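# Slide tray plate onto bar's bare end

## Task

Move the plate sitting in the tray along the bar onto the bar end closest to the tray (the end lacking a nut), until it rests against the plate already mounted there; that existing plate must not be shifted. At the finish the bar must lie on the table, with neither hand touching the bar or any of its plates.

## Robot and tools

Robot: two arms, left_arm (+y side, carrying a left hand) and right_arm (carrying a right hand). Calibrated bases: left_arm at (+0.041, +0.261, +0.025) m, right_arm at (-0.021, -0.365, +0.042) m, both nearly unrotated. Scene frame: origin at table-top height midway between the nominal bases, +x out over the table, +z up, +y toward left_arm. Image left/right does not match arm names.

Hand point: a point fixed to the palm, 0.05 m in front of it and 0.15 m from the wrist face. Its +z runs along straight fingers, +y points out of the palm, +x runs across the palm away from the thumb on the right hand (toward the thumb on the left hand). Straight fingertips extend 0.06 to 0.07 m past the point; a wrist bracket on the little-finger side can strike objects.

Row layout (used by execute_actions and move): 28 numbers, each in [-1, 1], always for both arms: left dx, dy, dz, rx, ry, rz; left thumb_turn, thumb_bend, index, middle, ring, little; left force_limit, speed; then the same 14 for the right arm. The six pose numbers are offsets, not poses: measured from that arm's Hand target when the action or move begins, along the Hand target's own axes. 1.0 equals 0.6 m or 180 degrees; rx, ry, rz form one rotation vector. Six zeros re-request the current Hand target. Finger numbers are absolute targets: -1 open/straight, +1 closed (thumb_turn +1 puts the thumb opposite the fingers). force_limit maps -1 to about 0 N and +1 to 10 N (15 N for both thumb motors). speed goes from nearly zero at -1 to full at +0.48 and above. There is no 'no change' value: to keep a hand as is, resend the eight hand numbers of its last executed row (before any, use hand_measured plus hand_force_limit and hand_speed).

execute_actions(actions, cameras): actions is a list of actions; each action is up to 15 rows, one per 1/30 s step, the last row held if fewer are given. Every row in an action counts from that action's start, not from the previous row, so repeating an offset moves further. An empty list returns camera images. cameras: list of names, ["all"], or []; an unknown name invalidates the call.

move(target, speed, blend, blocking, cameras): target is one row or up to 15 rows; every row's offsets count from the same starting Hand targets, not from the preceding row. speed in m/s, 0.002 to 4.3 (default 0.25), one value or one per target; rotation is capped at twice that in rad/s. blend in metres rounds corners in a list; 0 stops at each. blocking=false returns early while the move continues. Paths are straight, ignore obstacles and the other arm, and end together; contacts hit harder at higher speed or with targets set deeper past the contact. Avoid paths passing near an arm's own base. The result adds a move: line (done, off_target, moving, held, fault) and limits (paced = command clipped, held = steps withheld).

wait(seconds 0 to 10): lets time pass with arms holding. stop(): brakes a running move. zoom_image(camera, region [x0, y0, x1, y1] in pixels, at most 504 by 504) enlarges part of the newest image of that camera. show_instructions(): shows reference pages. finished_scene(scene): ends the current scene irreversibly, giving its number.

Cameras: cam_head_left, cam_head_right, cam_high, cam_low, cam_left_wrist, cam_right_wrist, all 896x504; calibrations are supplied and may be off by a few mm/degrees.

Results: end_effector_position (m) and end_effector_quat_wxyz in the scene frame; Hand target is the last commanded pose after clipping, the base for the next offsets. The hand often rests 1 to 3 cm (sometimes 5 cm) short, mostly low, without any contact; an extra action or a corrective offset closes the gap. Commanded orientation is clipped to within 40 degrees of the measured one per step. hand_measured, hand_stopped_by (moving, target, force, stalled, fault) and hand_load_n (fingertip N, positive when pushed open) follow the six motor order. Joint torques include gravity and have offsets; joint velocities may read 'within noise'.

Gripping: with the thumb turned in, the hand closes around things 0.035 to 0.065 m thick, or a handle down to about 0.025 m. A motor runs only when its target changes by at least 0.002, then locks at target or force_limit. To grip harder, raise force_limit and send a more-closed target; to release, send a more-open one. Close gently at speed -0.94 or below. A dropping hand_load_n suggests a lost grip.

Avoid: dropping parts or releasing them while they move, fast impacts, pushing hard on fixed or heavy things, overloading fingers, anything leaving the table, and any contact between the two arms or one hand gripping the other. A loose object may be nudged now and then. Arms pressing against something keep pressing until commanded back past the hand point. Holding loads, stretched reach or pushing at unreachable poses heats motors: a MOTOR HOT line appears at 85 °C, and at 100 °C the arm drops during an OVER-TEMPERATURE FAULT. Some arms sag under load.

Each tool is called after "Request:" by a JSON object that holds its "fn" and its "kwargs".

Reference images:

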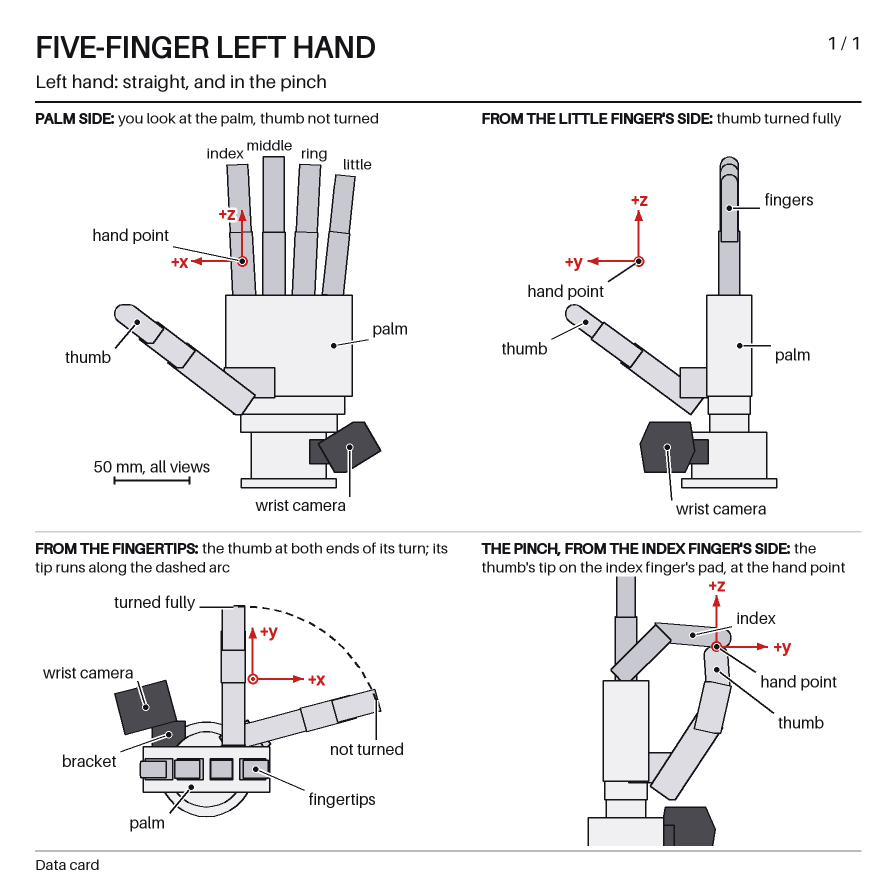

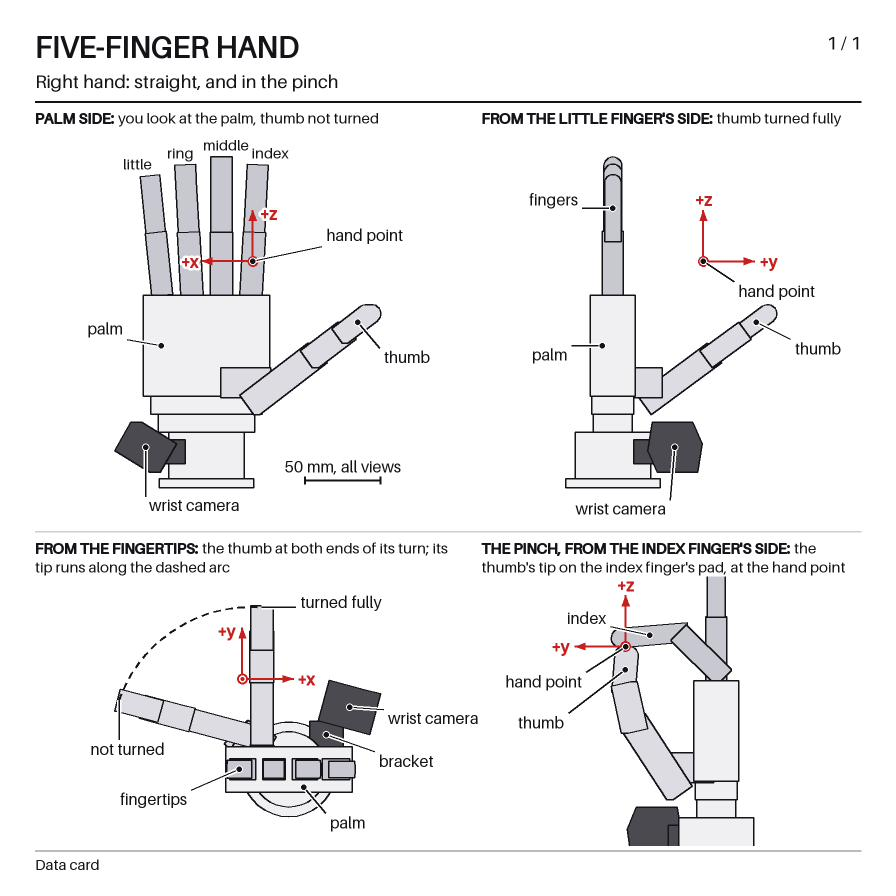

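## Session

Request:
{"fn": "execute_actions", "kwargs": {"actions": []}}

Request:
{"fn": "show_instructions", "kwargs": {}}

Request:
{"fn": "zoom_image", "kwargs": {"camera": "cam_head_right", "region": [360, 260, 640, 440]}}

Request:
{"fn": "zoom_image", "kwargs": {"camera": "cam_low", "region": [400, 210, 560, 310]}}

Scene clock: 0.00 s.
left_arm: end_effector_position=(+0.4535, +0.3528, +0.1585) hand_measured=(-1.000, -1.000, -1.000, -1.000, -1.000, -1.000) hand_load_n=(+0.0, +0.0, +0.0, +0.0, +0.0, +0.0) hand_stopped_by=(target, target, target, target, target, target) hand_force_limit=0.00 hand_speed=-0.80 end_effector_quat_wxyz=(-0.108, +0.064, +0.987, +0.095) | right_arm: end_effector_position=(+0.5348, -0.4009, +0.3144) hand_measured=(-1.000, -1.000, -1.000, -1.000, -1.000, -1.000) hand_load_n=(+0.0, +0.0, +0.0, +0.0, +0.0, +0.0) hand_stopped_by=(target, target, target, target, target, target) hand_force_limit=0.00 hand_speed=-0.80 end_effector_quat_wxyz=(+0.042, +0.849, -0.465, +0.249)
Joint positions: left_arm=[-0.017 1.671 1.335 -1.446 -0.199 1.661] | right_arm=[0.036 1.695 1.791 -1.272 0.332 -0.574]
Joint velocities: within noise
Joint torques (N m): no reading
Heat: left arm: hottest elbow 31 °C; right arm: hottest shoulder 31 °C.
Hand target: left_arm +0.4615, +0.3527, +0.1659; -0.096, +0.063, +0.989, +0.096 | right_arm +0.5409, -0.4005, +0.3252; +0.035, +0.845, -0.465, +0.260
camera_calibration:
cam_left_wrist: T_world_to_cam=[[-0.420286, -0.895932, -0.143755, 0.536532], [-0.673321, 0.201728, 0.711298, 0.124433], [-0.608275, 0.395742, -0.688033, 0.356587], [0, 0, 0, 1]] pos_world=[0.526183, 0.314478, 0.233964]
cam_right_wrist: T_world_to_cam=[[-0.665149, -0.744776, -0.0537167, 0.0781834], [-0.746468, 0.665044, 0.0223997, 0.658648], [0.0190413, 0.0549969, -0.998305, 0.44736], [0, 0, 0, 1]] pos_world=[0.535144, -0.404404, 0.436048]

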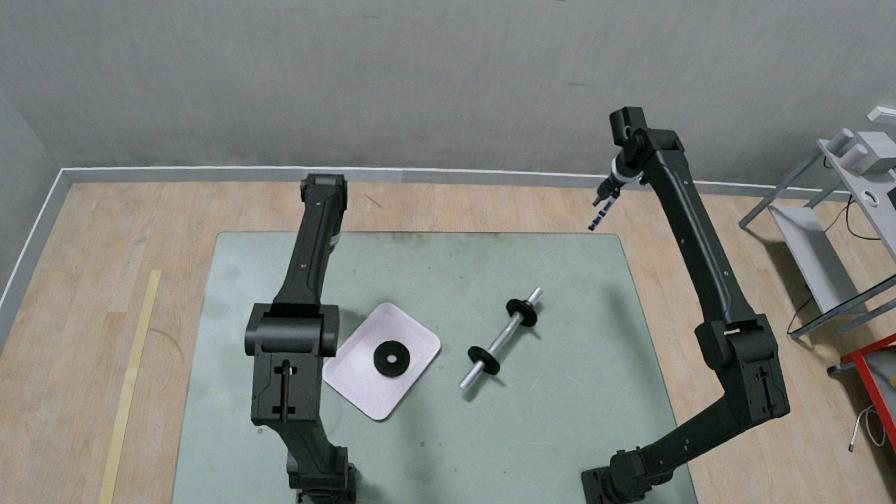

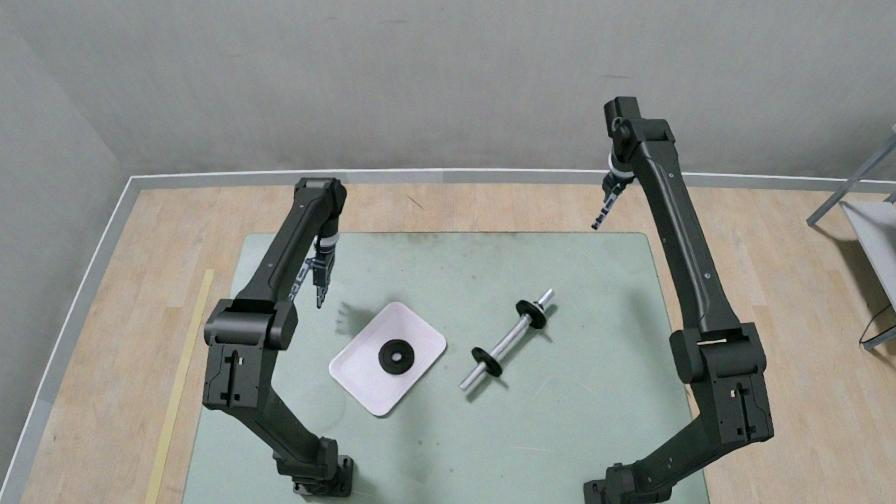

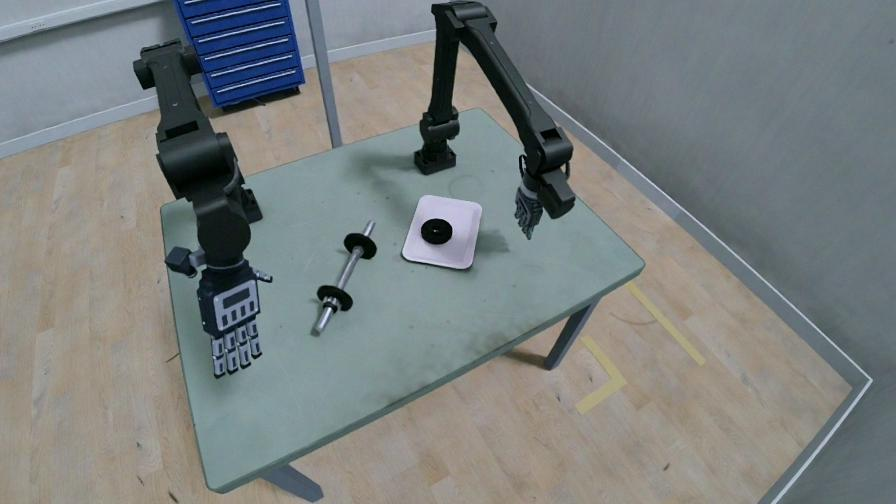

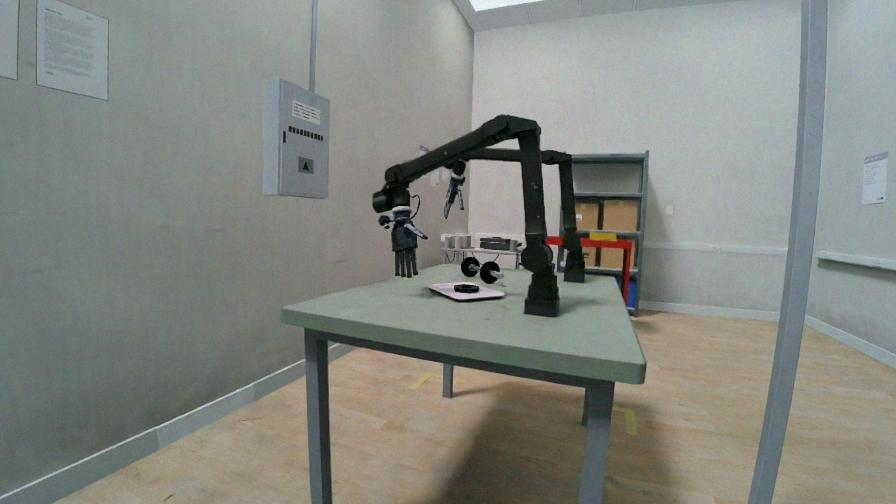

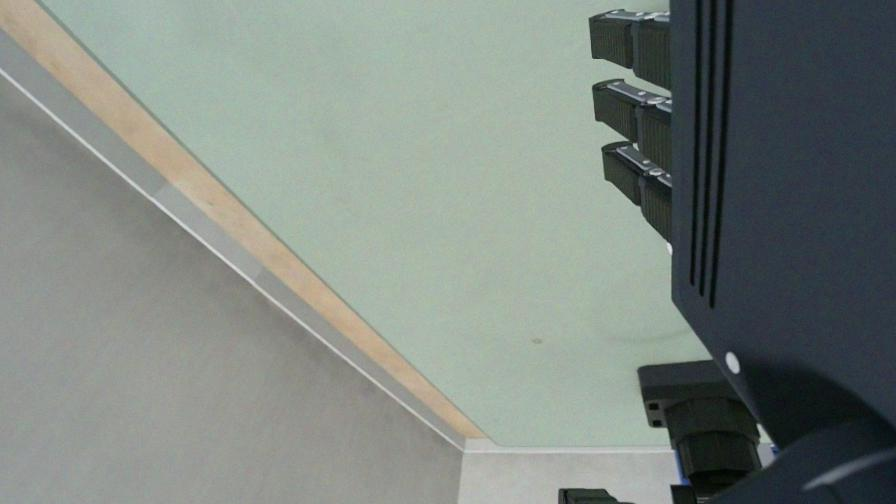

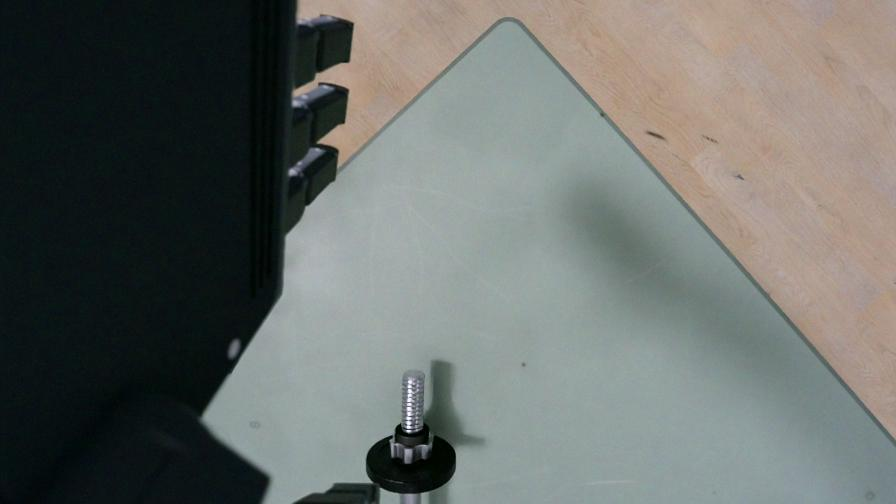

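Reference images for this scene: FIVE-FINGER LEFT HAND page 1, FIVE-FINGER HAND page 1.

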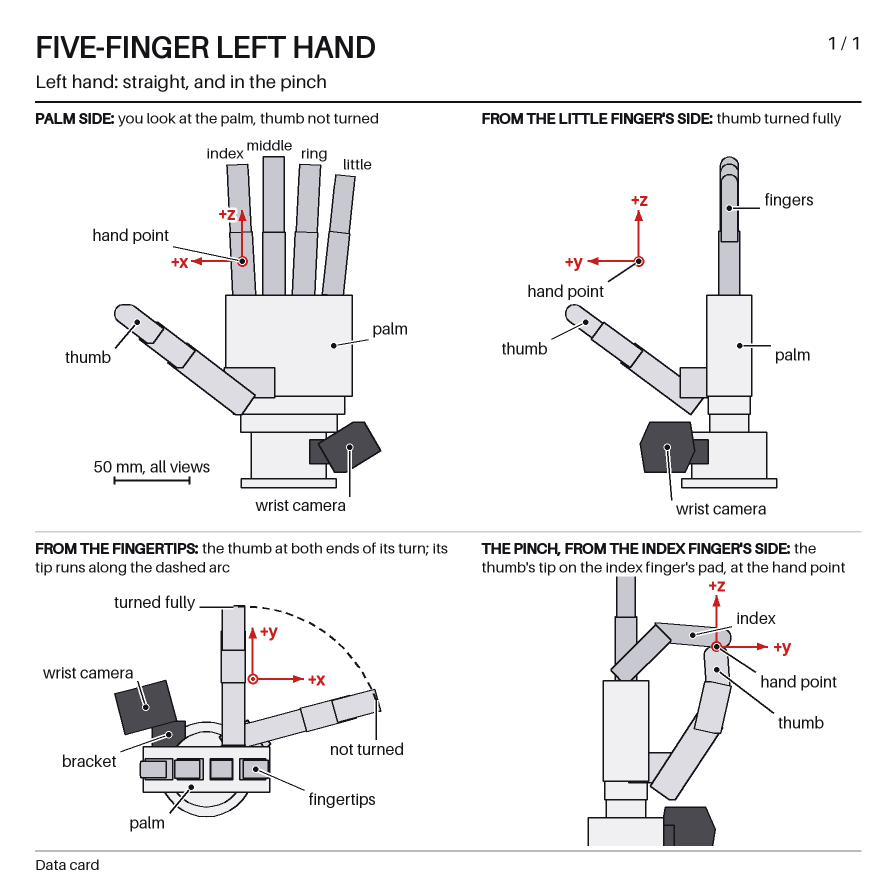

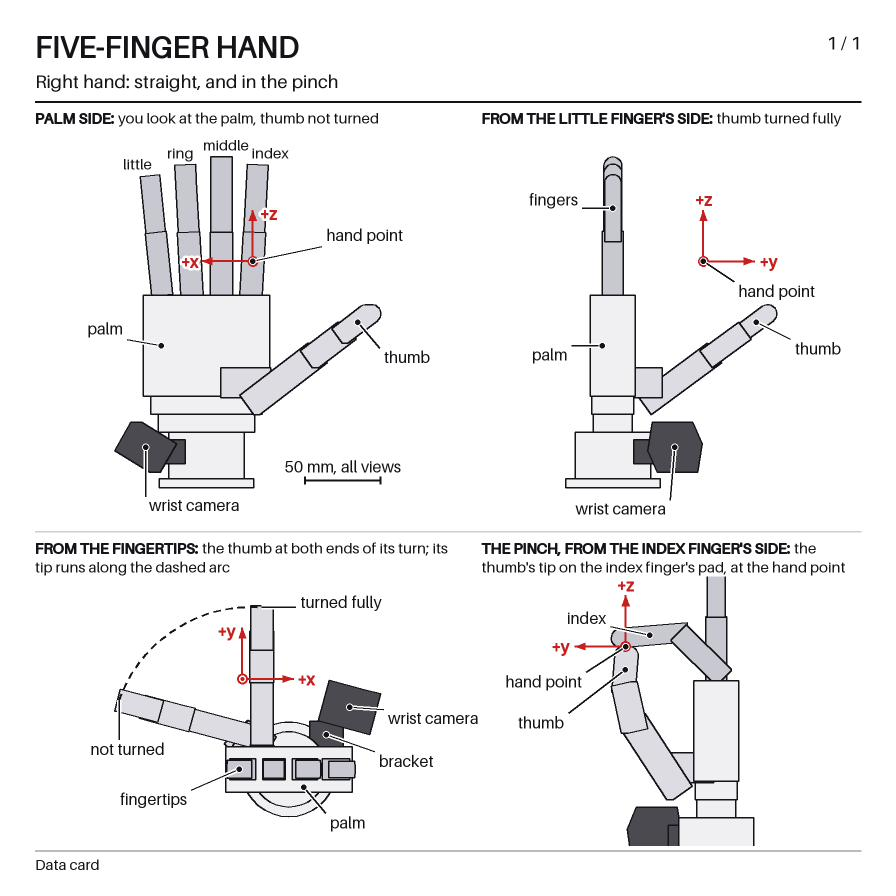

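Scaled by 1.800.

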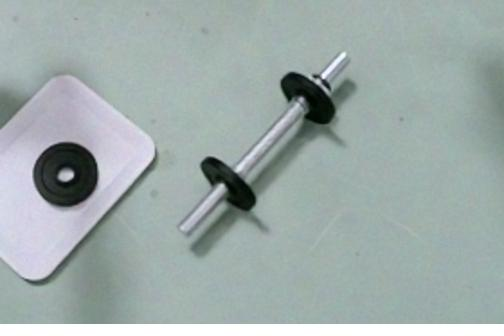

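Scaled by 3.150.

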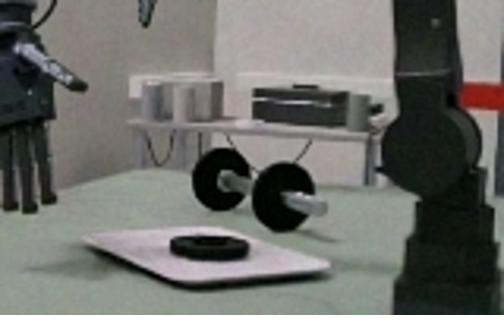

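Request:
{"fn": "zoom_image", "kwargs": {"camera": "cam_head_right", "region": [440, 270, 580, 410]}}

Request:
{"fn": "zoom_image", "kwargs": {"camera": "cam_head_left", "region": [440, 270, 580, 410]}}

Request:
{"fn": "zoom_image", "kwargs": {"camera": "cam_high", "region": [280, 180, 500, 350]}}

Scaled by 3.600.

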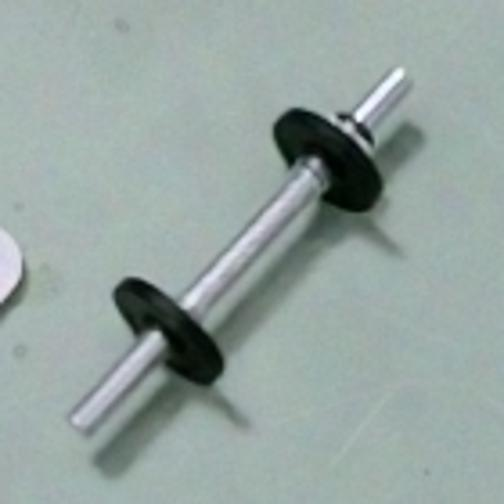

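Scaled by 3.600.

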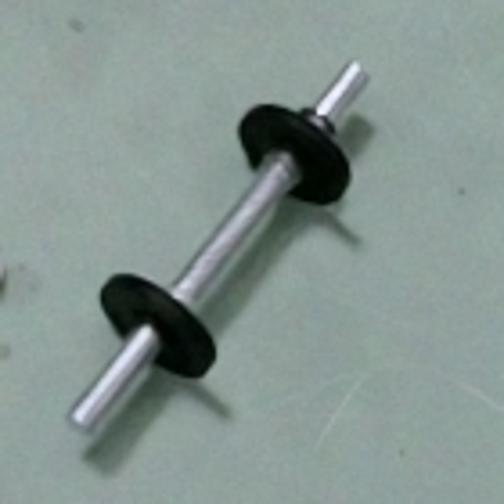

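Scaled by 2.291.

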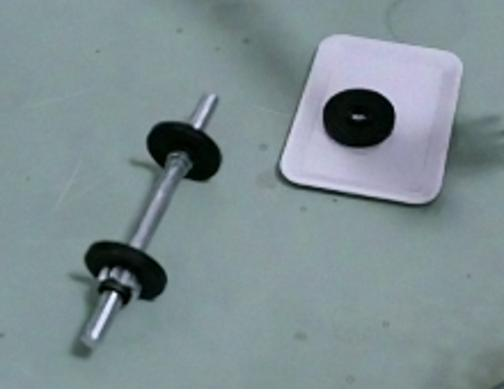

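Request:
{"fn": "move", "kwargs": {"target": [[0,0,0,0,0,0,1,-1,-1,-1,-1,-1,0,0.3, -0.5755,0.0695,-0.128,0.2353,-0.1833,0.0059,1,-1,-1,-1,-1,-1,0,0.3],[0,0,0,0,0,0,1,-1,-1,-1,-1,-1,0,0.3, -0.6463,0.1013,0.0015,0.2353,-0.1833,0.0059,1,-1,-1,-1,-1,-1,0,0.3]], "cameras": ["cam_head_left","cam_head_right","cam_high","cam_right_wrist"], "speed": [0.25,0.15], "blend": [0.03,0]}}

Request:
{"fn": "zoom_image", "kwargs": {"camera": "cam_head_right", "region": [420, 260, 560, 400]}}

Request:
{"fn": "zoom_image", "kwargs": {"camera": "cam_head_left", "region": [420, 260, 560, 400]}}

Scene clock: 202.50 s.
left_arm: end_effector_position=(+0.4535, +0.3528, +0.1585) hand_measured=(+1.000, -1.000, -1.000, -1.000, -1.000, -1.000) hand_load_n=(+0.0, +0.0, +0.0, +0.0, +0.0, -0.5) hand_stopped_by=(target, target, target, target, target, target) hand_force_limit=0.00 hand_speed=0.30 end_effector_quat_wxyz=(-0.108, +0.064, +0.987, +0.095) | right_arm: end_effector_position=(+0.3263, -0.1400, +0.1347) hand_measured=(+1.000, -1.000, -1.000, -1.000, -1.000, -1.000) hand_load_n=(+0.0, +0.0, +0.0, +0.0, +0.0, +0.0) hand_stopped_by=(target, target, target, target, target, target) hand_force_limit=0.00 hand_speed=0.30 end_effector_quat_wxyz=(-0.399, +0.835, -0.340, +0.165)
Joint positions: left_arm=[-0.017 1.671 1.335 -1.446 -0.199 1.661] | right_arm=[0.377 1.149 0.618 -0.185 -0.301 -0.257]
Joint torques (N m): left_arm=[0.79 -11.69 8.87 0.01 -0.2 -0.09] | right_arm=[0.5 -6.12 7.58 3.07 -0.16 0]
Heat: left arm: hottest elbow 36 °C; right arm: hottest elbow 37 °C.
Hand target: left_arm +0.4615, +0.3527, +0.1659; -0.096, +0.063, +0.989, +0.096 | right_arm +0.3251, -0.1370, +0.1302; -0.402, +0.835, -0.340, +0.164
Off the commanded pose: left_arm 0.011 m, 1 deg | right_arm 0.006 m, 0 deg.
move: off_target (left_arm); blend cut to 0 m at target 1
camera_calibration:
cam_right_wrist: T_world_to_cam=[[-0.232837, -0.601622, -0.764093, 0.0988374], [-0.970027, 0.199838, 0.138244, 0.325766], [0.0695244, 0.77338, -0.630119, 0.292157], [0, 0, 0, 1]] pos_world=[0.318702, -0.231586, 0.21458]
Images, in order (width x height): cam_head_left 896x504, cam_head_right 896x504, cam_high 896x504, cam_right_wrist 896x504.

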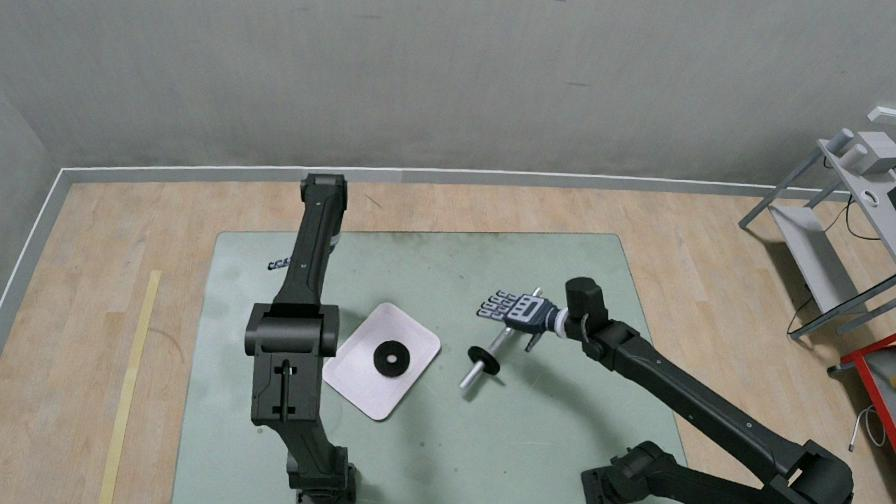

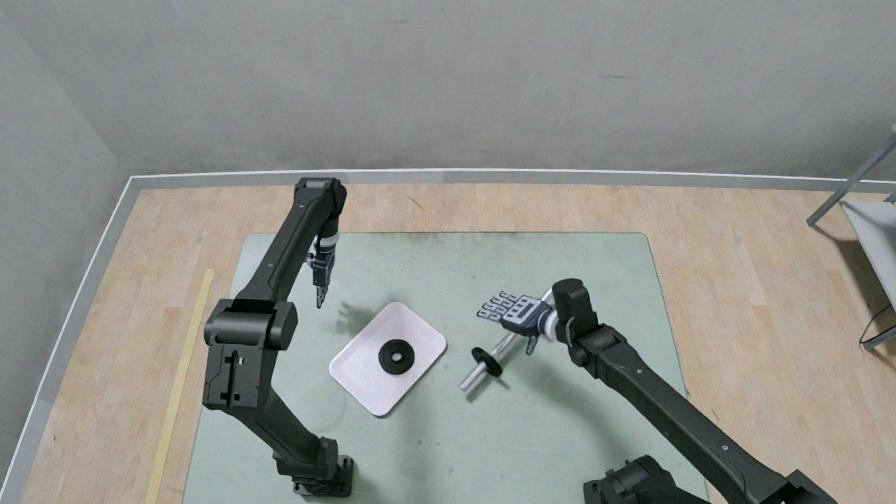

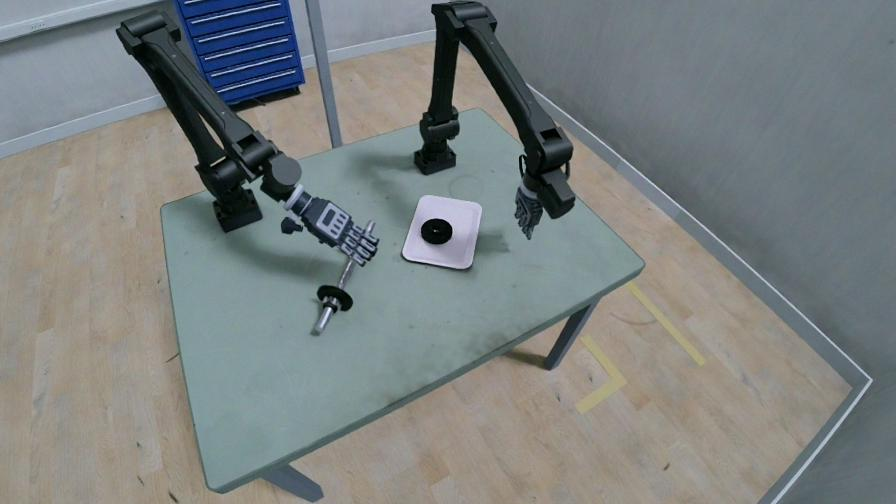

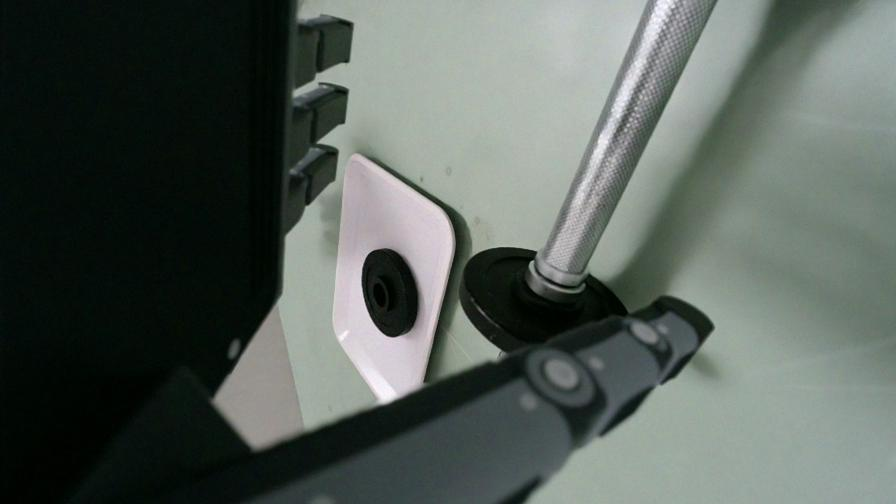

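Scaled by 3.600.

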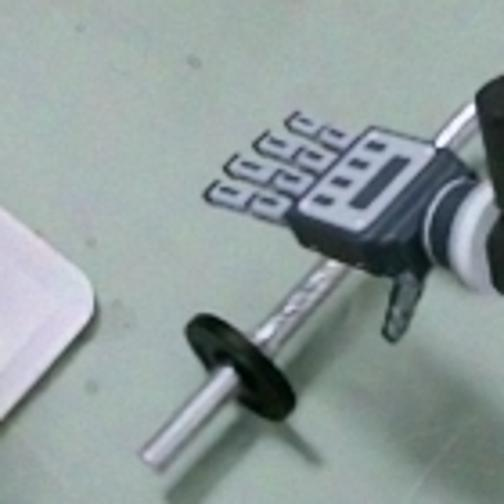

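Scaled by 3.600.

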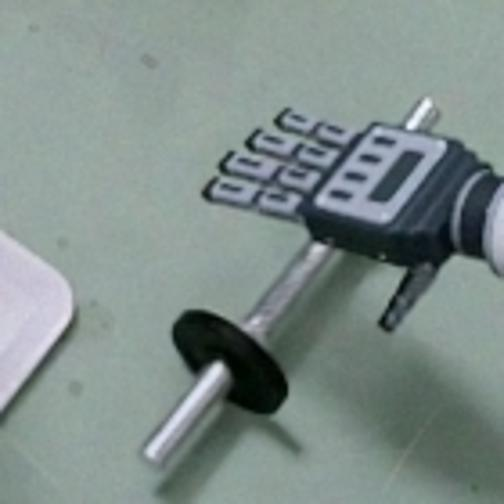

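Request:
{"fn": "move", "kwargs": {"target": [0,0,0,0,0,0,1,-1,-1,-1,-1,-1,0,0.3, 0,0.1173,0.0936,0,0,0,1,-1,-1,-1,-1,-1,0,0.3], "cameras": ["cam_head_right","cam_right_wrist"], "speed": 0.12}}

Scene clock: 216.33 s.
left_arm: end_effector_position=(+0.4535, +0.3528, +0.1585) hand_measured=(+1.000, -1.000, -1.000, -1.000, -1.000, -1.000) hand_load_n=(+0.0, +0.0, +0.0, +0.0, +0.0, +0.0) hand_stopped_by=(target, target, target, target, target, target) hand_force_limit=0.00 hand_speed=0.30 end_effector_quat_wxyz=(-0.108, +0.064, +0.987, +0.095) | right_arm: end_effector_position=(+0.3279, -0.1393, +0.0443) hand_measured=(+1.000, -1.000, -1.000, -1.000, -1.000, -1.000) hand_load_n=(+0.0, +0.0, +0.0, +0.0, -0.5, +0.0) hand_stopped_by=(target, target, target, target, target, target) hand_force_limit=0.00 hand_speed=0.30 end_effector_quat_wxyz=(-0.400, +0.835, -0.340, +0.165)
Joint positions: left_arm=[-0.017 1.671 1.335 -1.446 -0.199 1.661] | right_arm=[0.377 1.382 0.498 0.169 -0.301 -0.257]
Joint torques (N m): left_arm=[0.73 -11.81 8.84 0.06 -0.2 -0.09] | right_arm=[0.5 -7 5.76 3.11 -0.17 -0.01]
Heat: left arm: hottest elbow 36 °C; right arm: hottest elbow 36 °C.
Hand target: left_arm +0.4615, +0.3527, +0.1659; -0.096, +0.063, +0.989, +0.096 | right_arm +0.3252, -0.1370, +0.0402; -0.402, +0.835, -0.340, +0.164
Off the commanded pose: left_arm 0.011 m, 1 deg | right_arm 0.005 m, 0 deg.
move: off_target (left_arm)
camera_calibration:
cam_right_wrist: T_world_to_cam=[[-0.232075, -0.601272, -0.7646, 0.0302923], [-0.97016, 0.199831, 0.137322, 0.339765], [0.0702232, 0.773653, -0.629706, 0.23435], [0, 0, 0, 1]] pos_world=[0.320199, -0.230988, 0.124076]
Images, in order (width x height): cam_head_right 896x504, cam_right_wrist 896x504.

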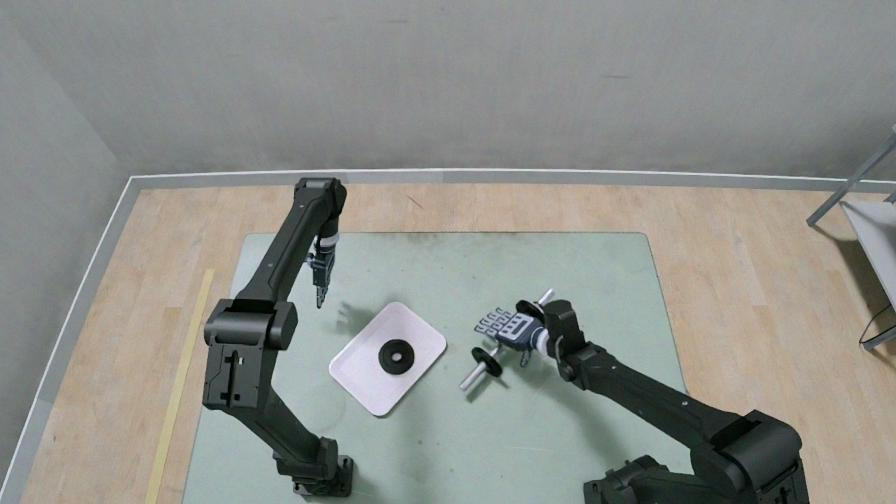

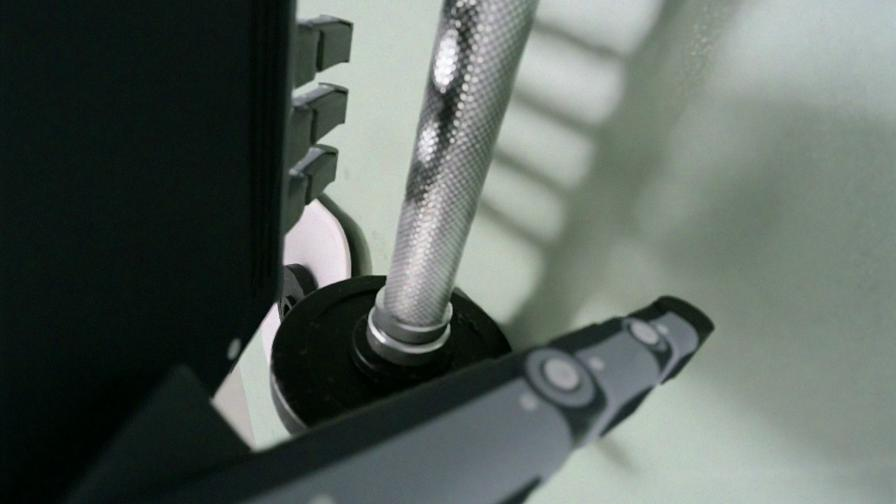

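Request:
{"fn": "move", "kwargs": {"target": [[0,0,0,0,0,0,1,-1,-1,-1,-1,-1,0,0.3, 0,0.0117,0.0094,0,0,0,1,-1,-1,-1,-1,-1,0,0.3],[0,0,0,0,0,0,1,-1,-1,-1,-1,-1,0,0.3, 0,0.0117,0.0094,0,0,0,1,-0.3,-0.15,-0.15,0,0,-0.2,-0.5],[0,0,0,0,0,0,1,-1,-1,-1,-1,-1,0,0.3, 0,0.0117,0.0094,0,0,0,1,0.5,-0.15,-0.15,0,0,0,-0.7]], "cameras": ["cam_head_right","cam_right_wrist"], "speed": 0.08}}

Scene clock: 233.10 s.
left_arm: end_effector_position=(+0.4535, +0.3528, +0.1585) hand_measured=(+1.000, -1.000, -1.000, -1.000, -1.000, -1.000) hand_load_n=(+0.0, +0.0, +0.0, +0.0, +0.0, +0.0) hand_stopped_by=(target, target, target, target, target, target) hand_force_limit=0.00 hand_speed=0.30 end_effector_quat_wxyz=(-0.108, +0.064, +0.987, +0.095) | right_arm: end_effector_position=(+0.3254, -0.1404, +0.0297) hand_measured=(+1.000, +0.134, -0.150, -0.150, +0.000, +0.000) hand_load_n=(+1.0, +7.5, +0.0, +0.0, +3.5, +0.0) hand_stopped_by=(target, force, target, target, target, target) hand_force_limit=0.00 hand_speed=-0.70 end_effector_quat_wxyz=(-0.396, +0.837, -0.340, +0.162)
Joint positions: left_arm=[-0.017 1.671 1.335 -1.446 -0.199 1.661] | right_arm=[0.377 1.424 0.486 0.211 -0.301 -0.26]
Joint torques (N m): left_arm=[0.85 -11.75 8.85 0.02 -0.2 -0.09] | right_arm=[0.5 -8.12 5.65 2.89 -0.18 0.03]
Heat: left arm: hottest elbow 36 °C; right arm: hottest elbow 35 °C.
Hand target: left_arm +0.4615, +0.3527, +0.1659; -0.096, +0.063, +0.989, +0.096 | right_arm +0.3250, -0.1370, +0.0310; -0.401, +0.835, -0.340, +0.164
Off the commanded pose: left_arm 0.011 m, 1 deg | right_arm 0.004 m, 1 deg.
move: off_target (left_arm)
camera_calibration:
cam_right_wrist: T_world_to_cam=[[-0.237661, -0.606587, -0.758663, 0.0188993], [-0.969328, 0.198452, 0.144983, 0.338935], [0.0626132, 0.76985, -0.635146, 0.228325], [0, 0, 0, 1]] pos_world=[0.318734, -0.231574, 0.110218]
Images, in order (width x height): cam_head_right 896x504, cam_right_wrist 896x504.

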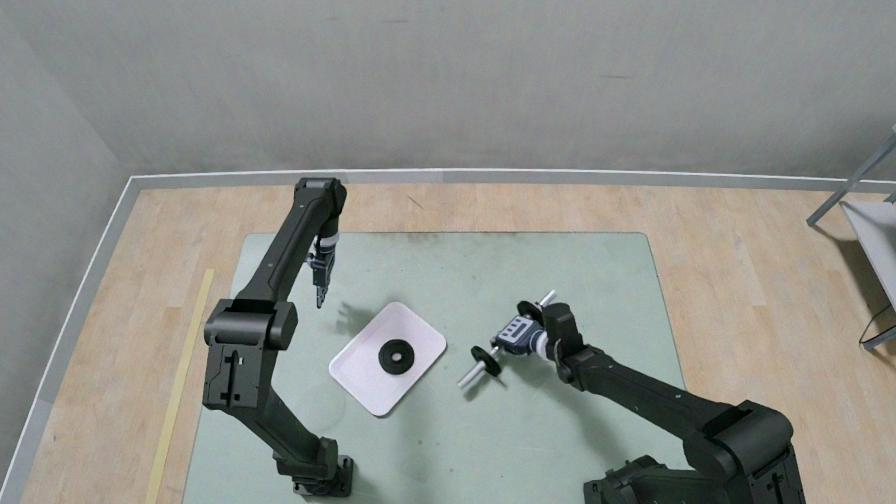

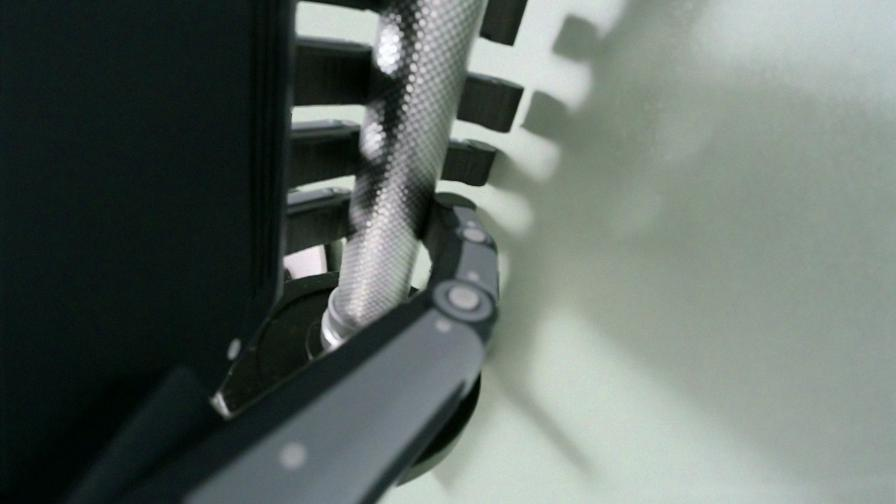

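Request:
{"fn": "move", "kwargs": {"target": [[0,0,0,0,0,0,1,-1,-1,-1,-1,-1,0,0.3, 0,0,0,0,0,0,1,0.5,0.6,0.6,0.7,0.7,0.1,-0.7],[0,0,0,0,0,0,1,-1,-1,-1,-1,-1,0,0.3, 0,0,0,0,0,0,1,0.56,0.64,0.64,0.74,0.74,0.4,-0.8]], "cameras": ["cam_head_right","cam_right_wrist","cam_high"], "speed": 0.08}}

Request:
{"fn": "zoom_image", "kwargs": {"camera": "cam_high", "region": [280, 180, 440, 350]}}

Request:
{"fn": "zoom_image", "kwargs": {"camera": "cam_head_right", "region": [430, 270, 570, 410]}}

Scene clock: 243.27 s.
left_arm: end_effector_position=(+0.4535, +0.3528, +0.1585) hand_measured=(+1.000, -1.000, -1.000, -1.000, -1.000, -1.000) hand_load_n=(+0.0, +0.0, +0.0, +0.0, +0.0, +0.0) hand_stopped_by=(target, target, target, target, target, target) hand_force_limit=0.00 hand_speed=0.30 end_effector_quat_wxyz=(-0.108, +0.064, +0.987, +0.095) | right_arm: end_effector_position=(+0.3184, -0.1442, +0.0206) hand_measured=(+1.000, +0.146, +0.260, +0.232, +0.538, +0.584) hand_load_n=(-2.5, +10.0, +7.0, +9.0, +3.5, +0.0) hand_stopped_by=(target, force, force, force, force, force) hand_force_limit=0.40 hand_speed=-0.80 end_effector_quat_wxyz=(-0.387, +0.839, -0.349, +0.155)
Joint positions: left_arm=[-0.017 1.671 1.335 -1.446 -0.199 1.661] | right_arm=[0.377 1.436 0.474 0.211 -0.294 -0.252]
Joint torques (N m): left_arm=[0.79 -11.63 8.83 0.05 -0.21 -0.09] | right_arm=[0.5 -9.05 6.56 2.99 -0.44 -0.08]
Heat: left arm: hottest elbow 36 °C; right arm: hottest elbow 35 °C.
Hand target: left_arm +0.4615, +0.3527, +0.1659; -0.096, +0.063, +0.989, +0.096 | right_arm +0.3251, -0.1370, +0.0310; -0.401, +0.835, -0.340, +0.164
Off the commanded pose: left_arm 0.011 m, 1 deg | right_arm 0.014 m, 2 deg.
move: off_target (left_arm, right_arm); target 2's new numbers were sent with right_arm's hand 0.011 m and 2 deg from that target
camera_calibration:
cam_right_wrist: T_world_to_cam=[[-0.263049, -0.610661, -0.746926, 0.0152484], [-0.963226, 0.210181, 0.167389, 0.333487], [0.054772, 0.76349, -0.643493, 0.227565], [0, 0, 0, 1]] pos_world=[0.312771, -0.234525, 0.102004]
Images, in order (width x height): cam_head_right 896x504, cam_high 896x504, cam_right_wrist 896x504.

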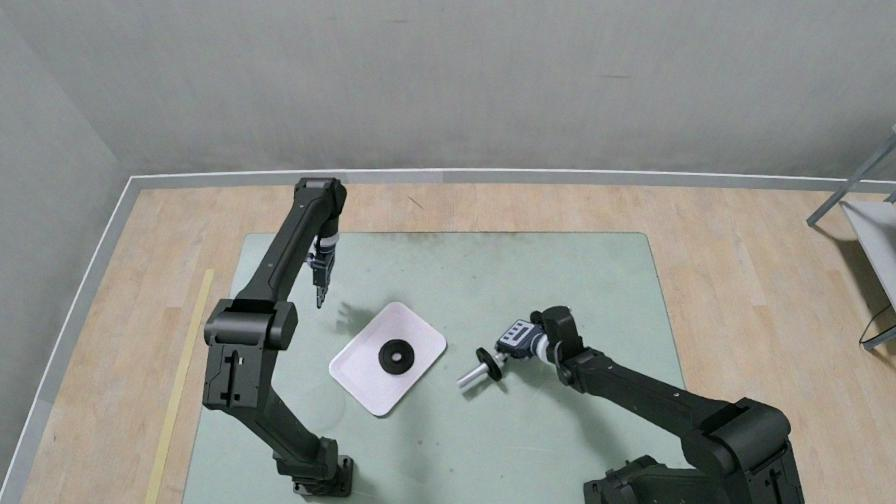

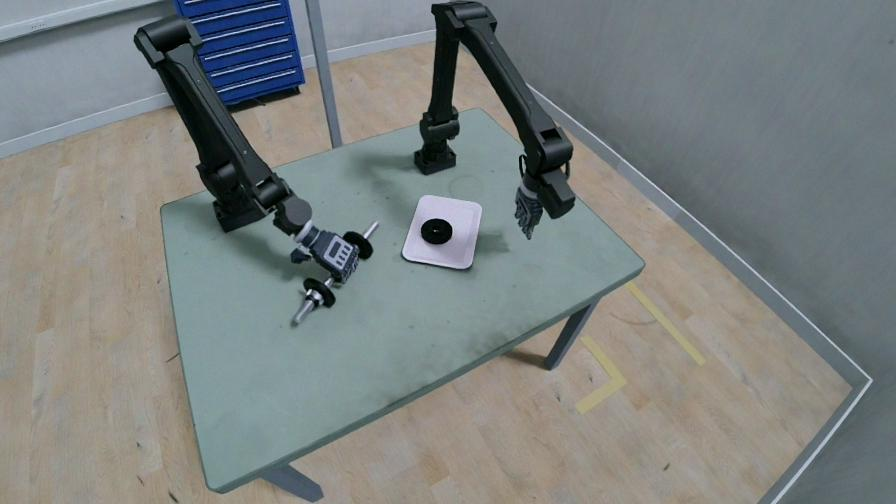

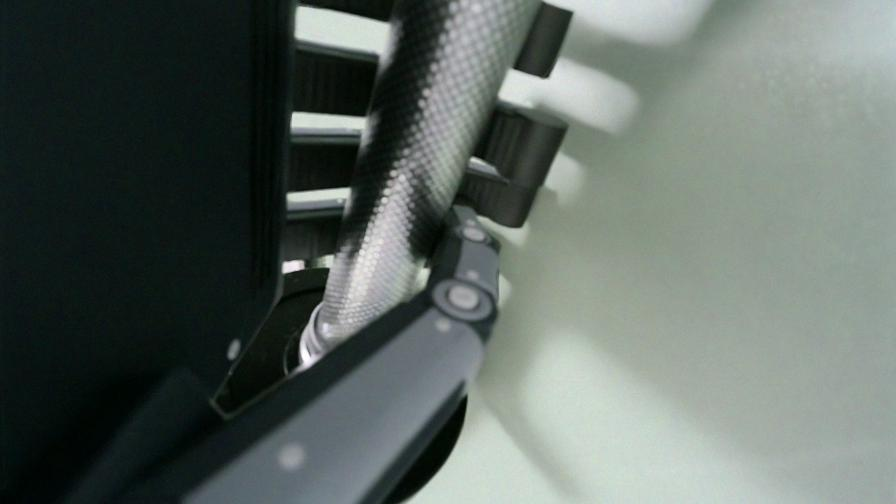

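Scaled by 2.965.

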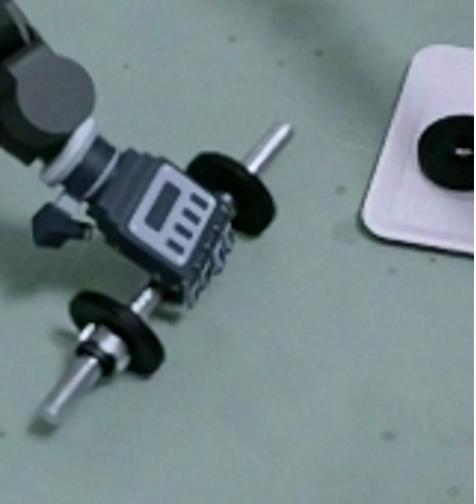

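Scaled by 3.600.

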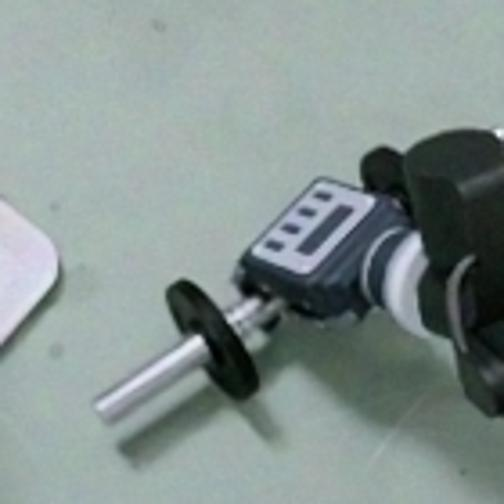

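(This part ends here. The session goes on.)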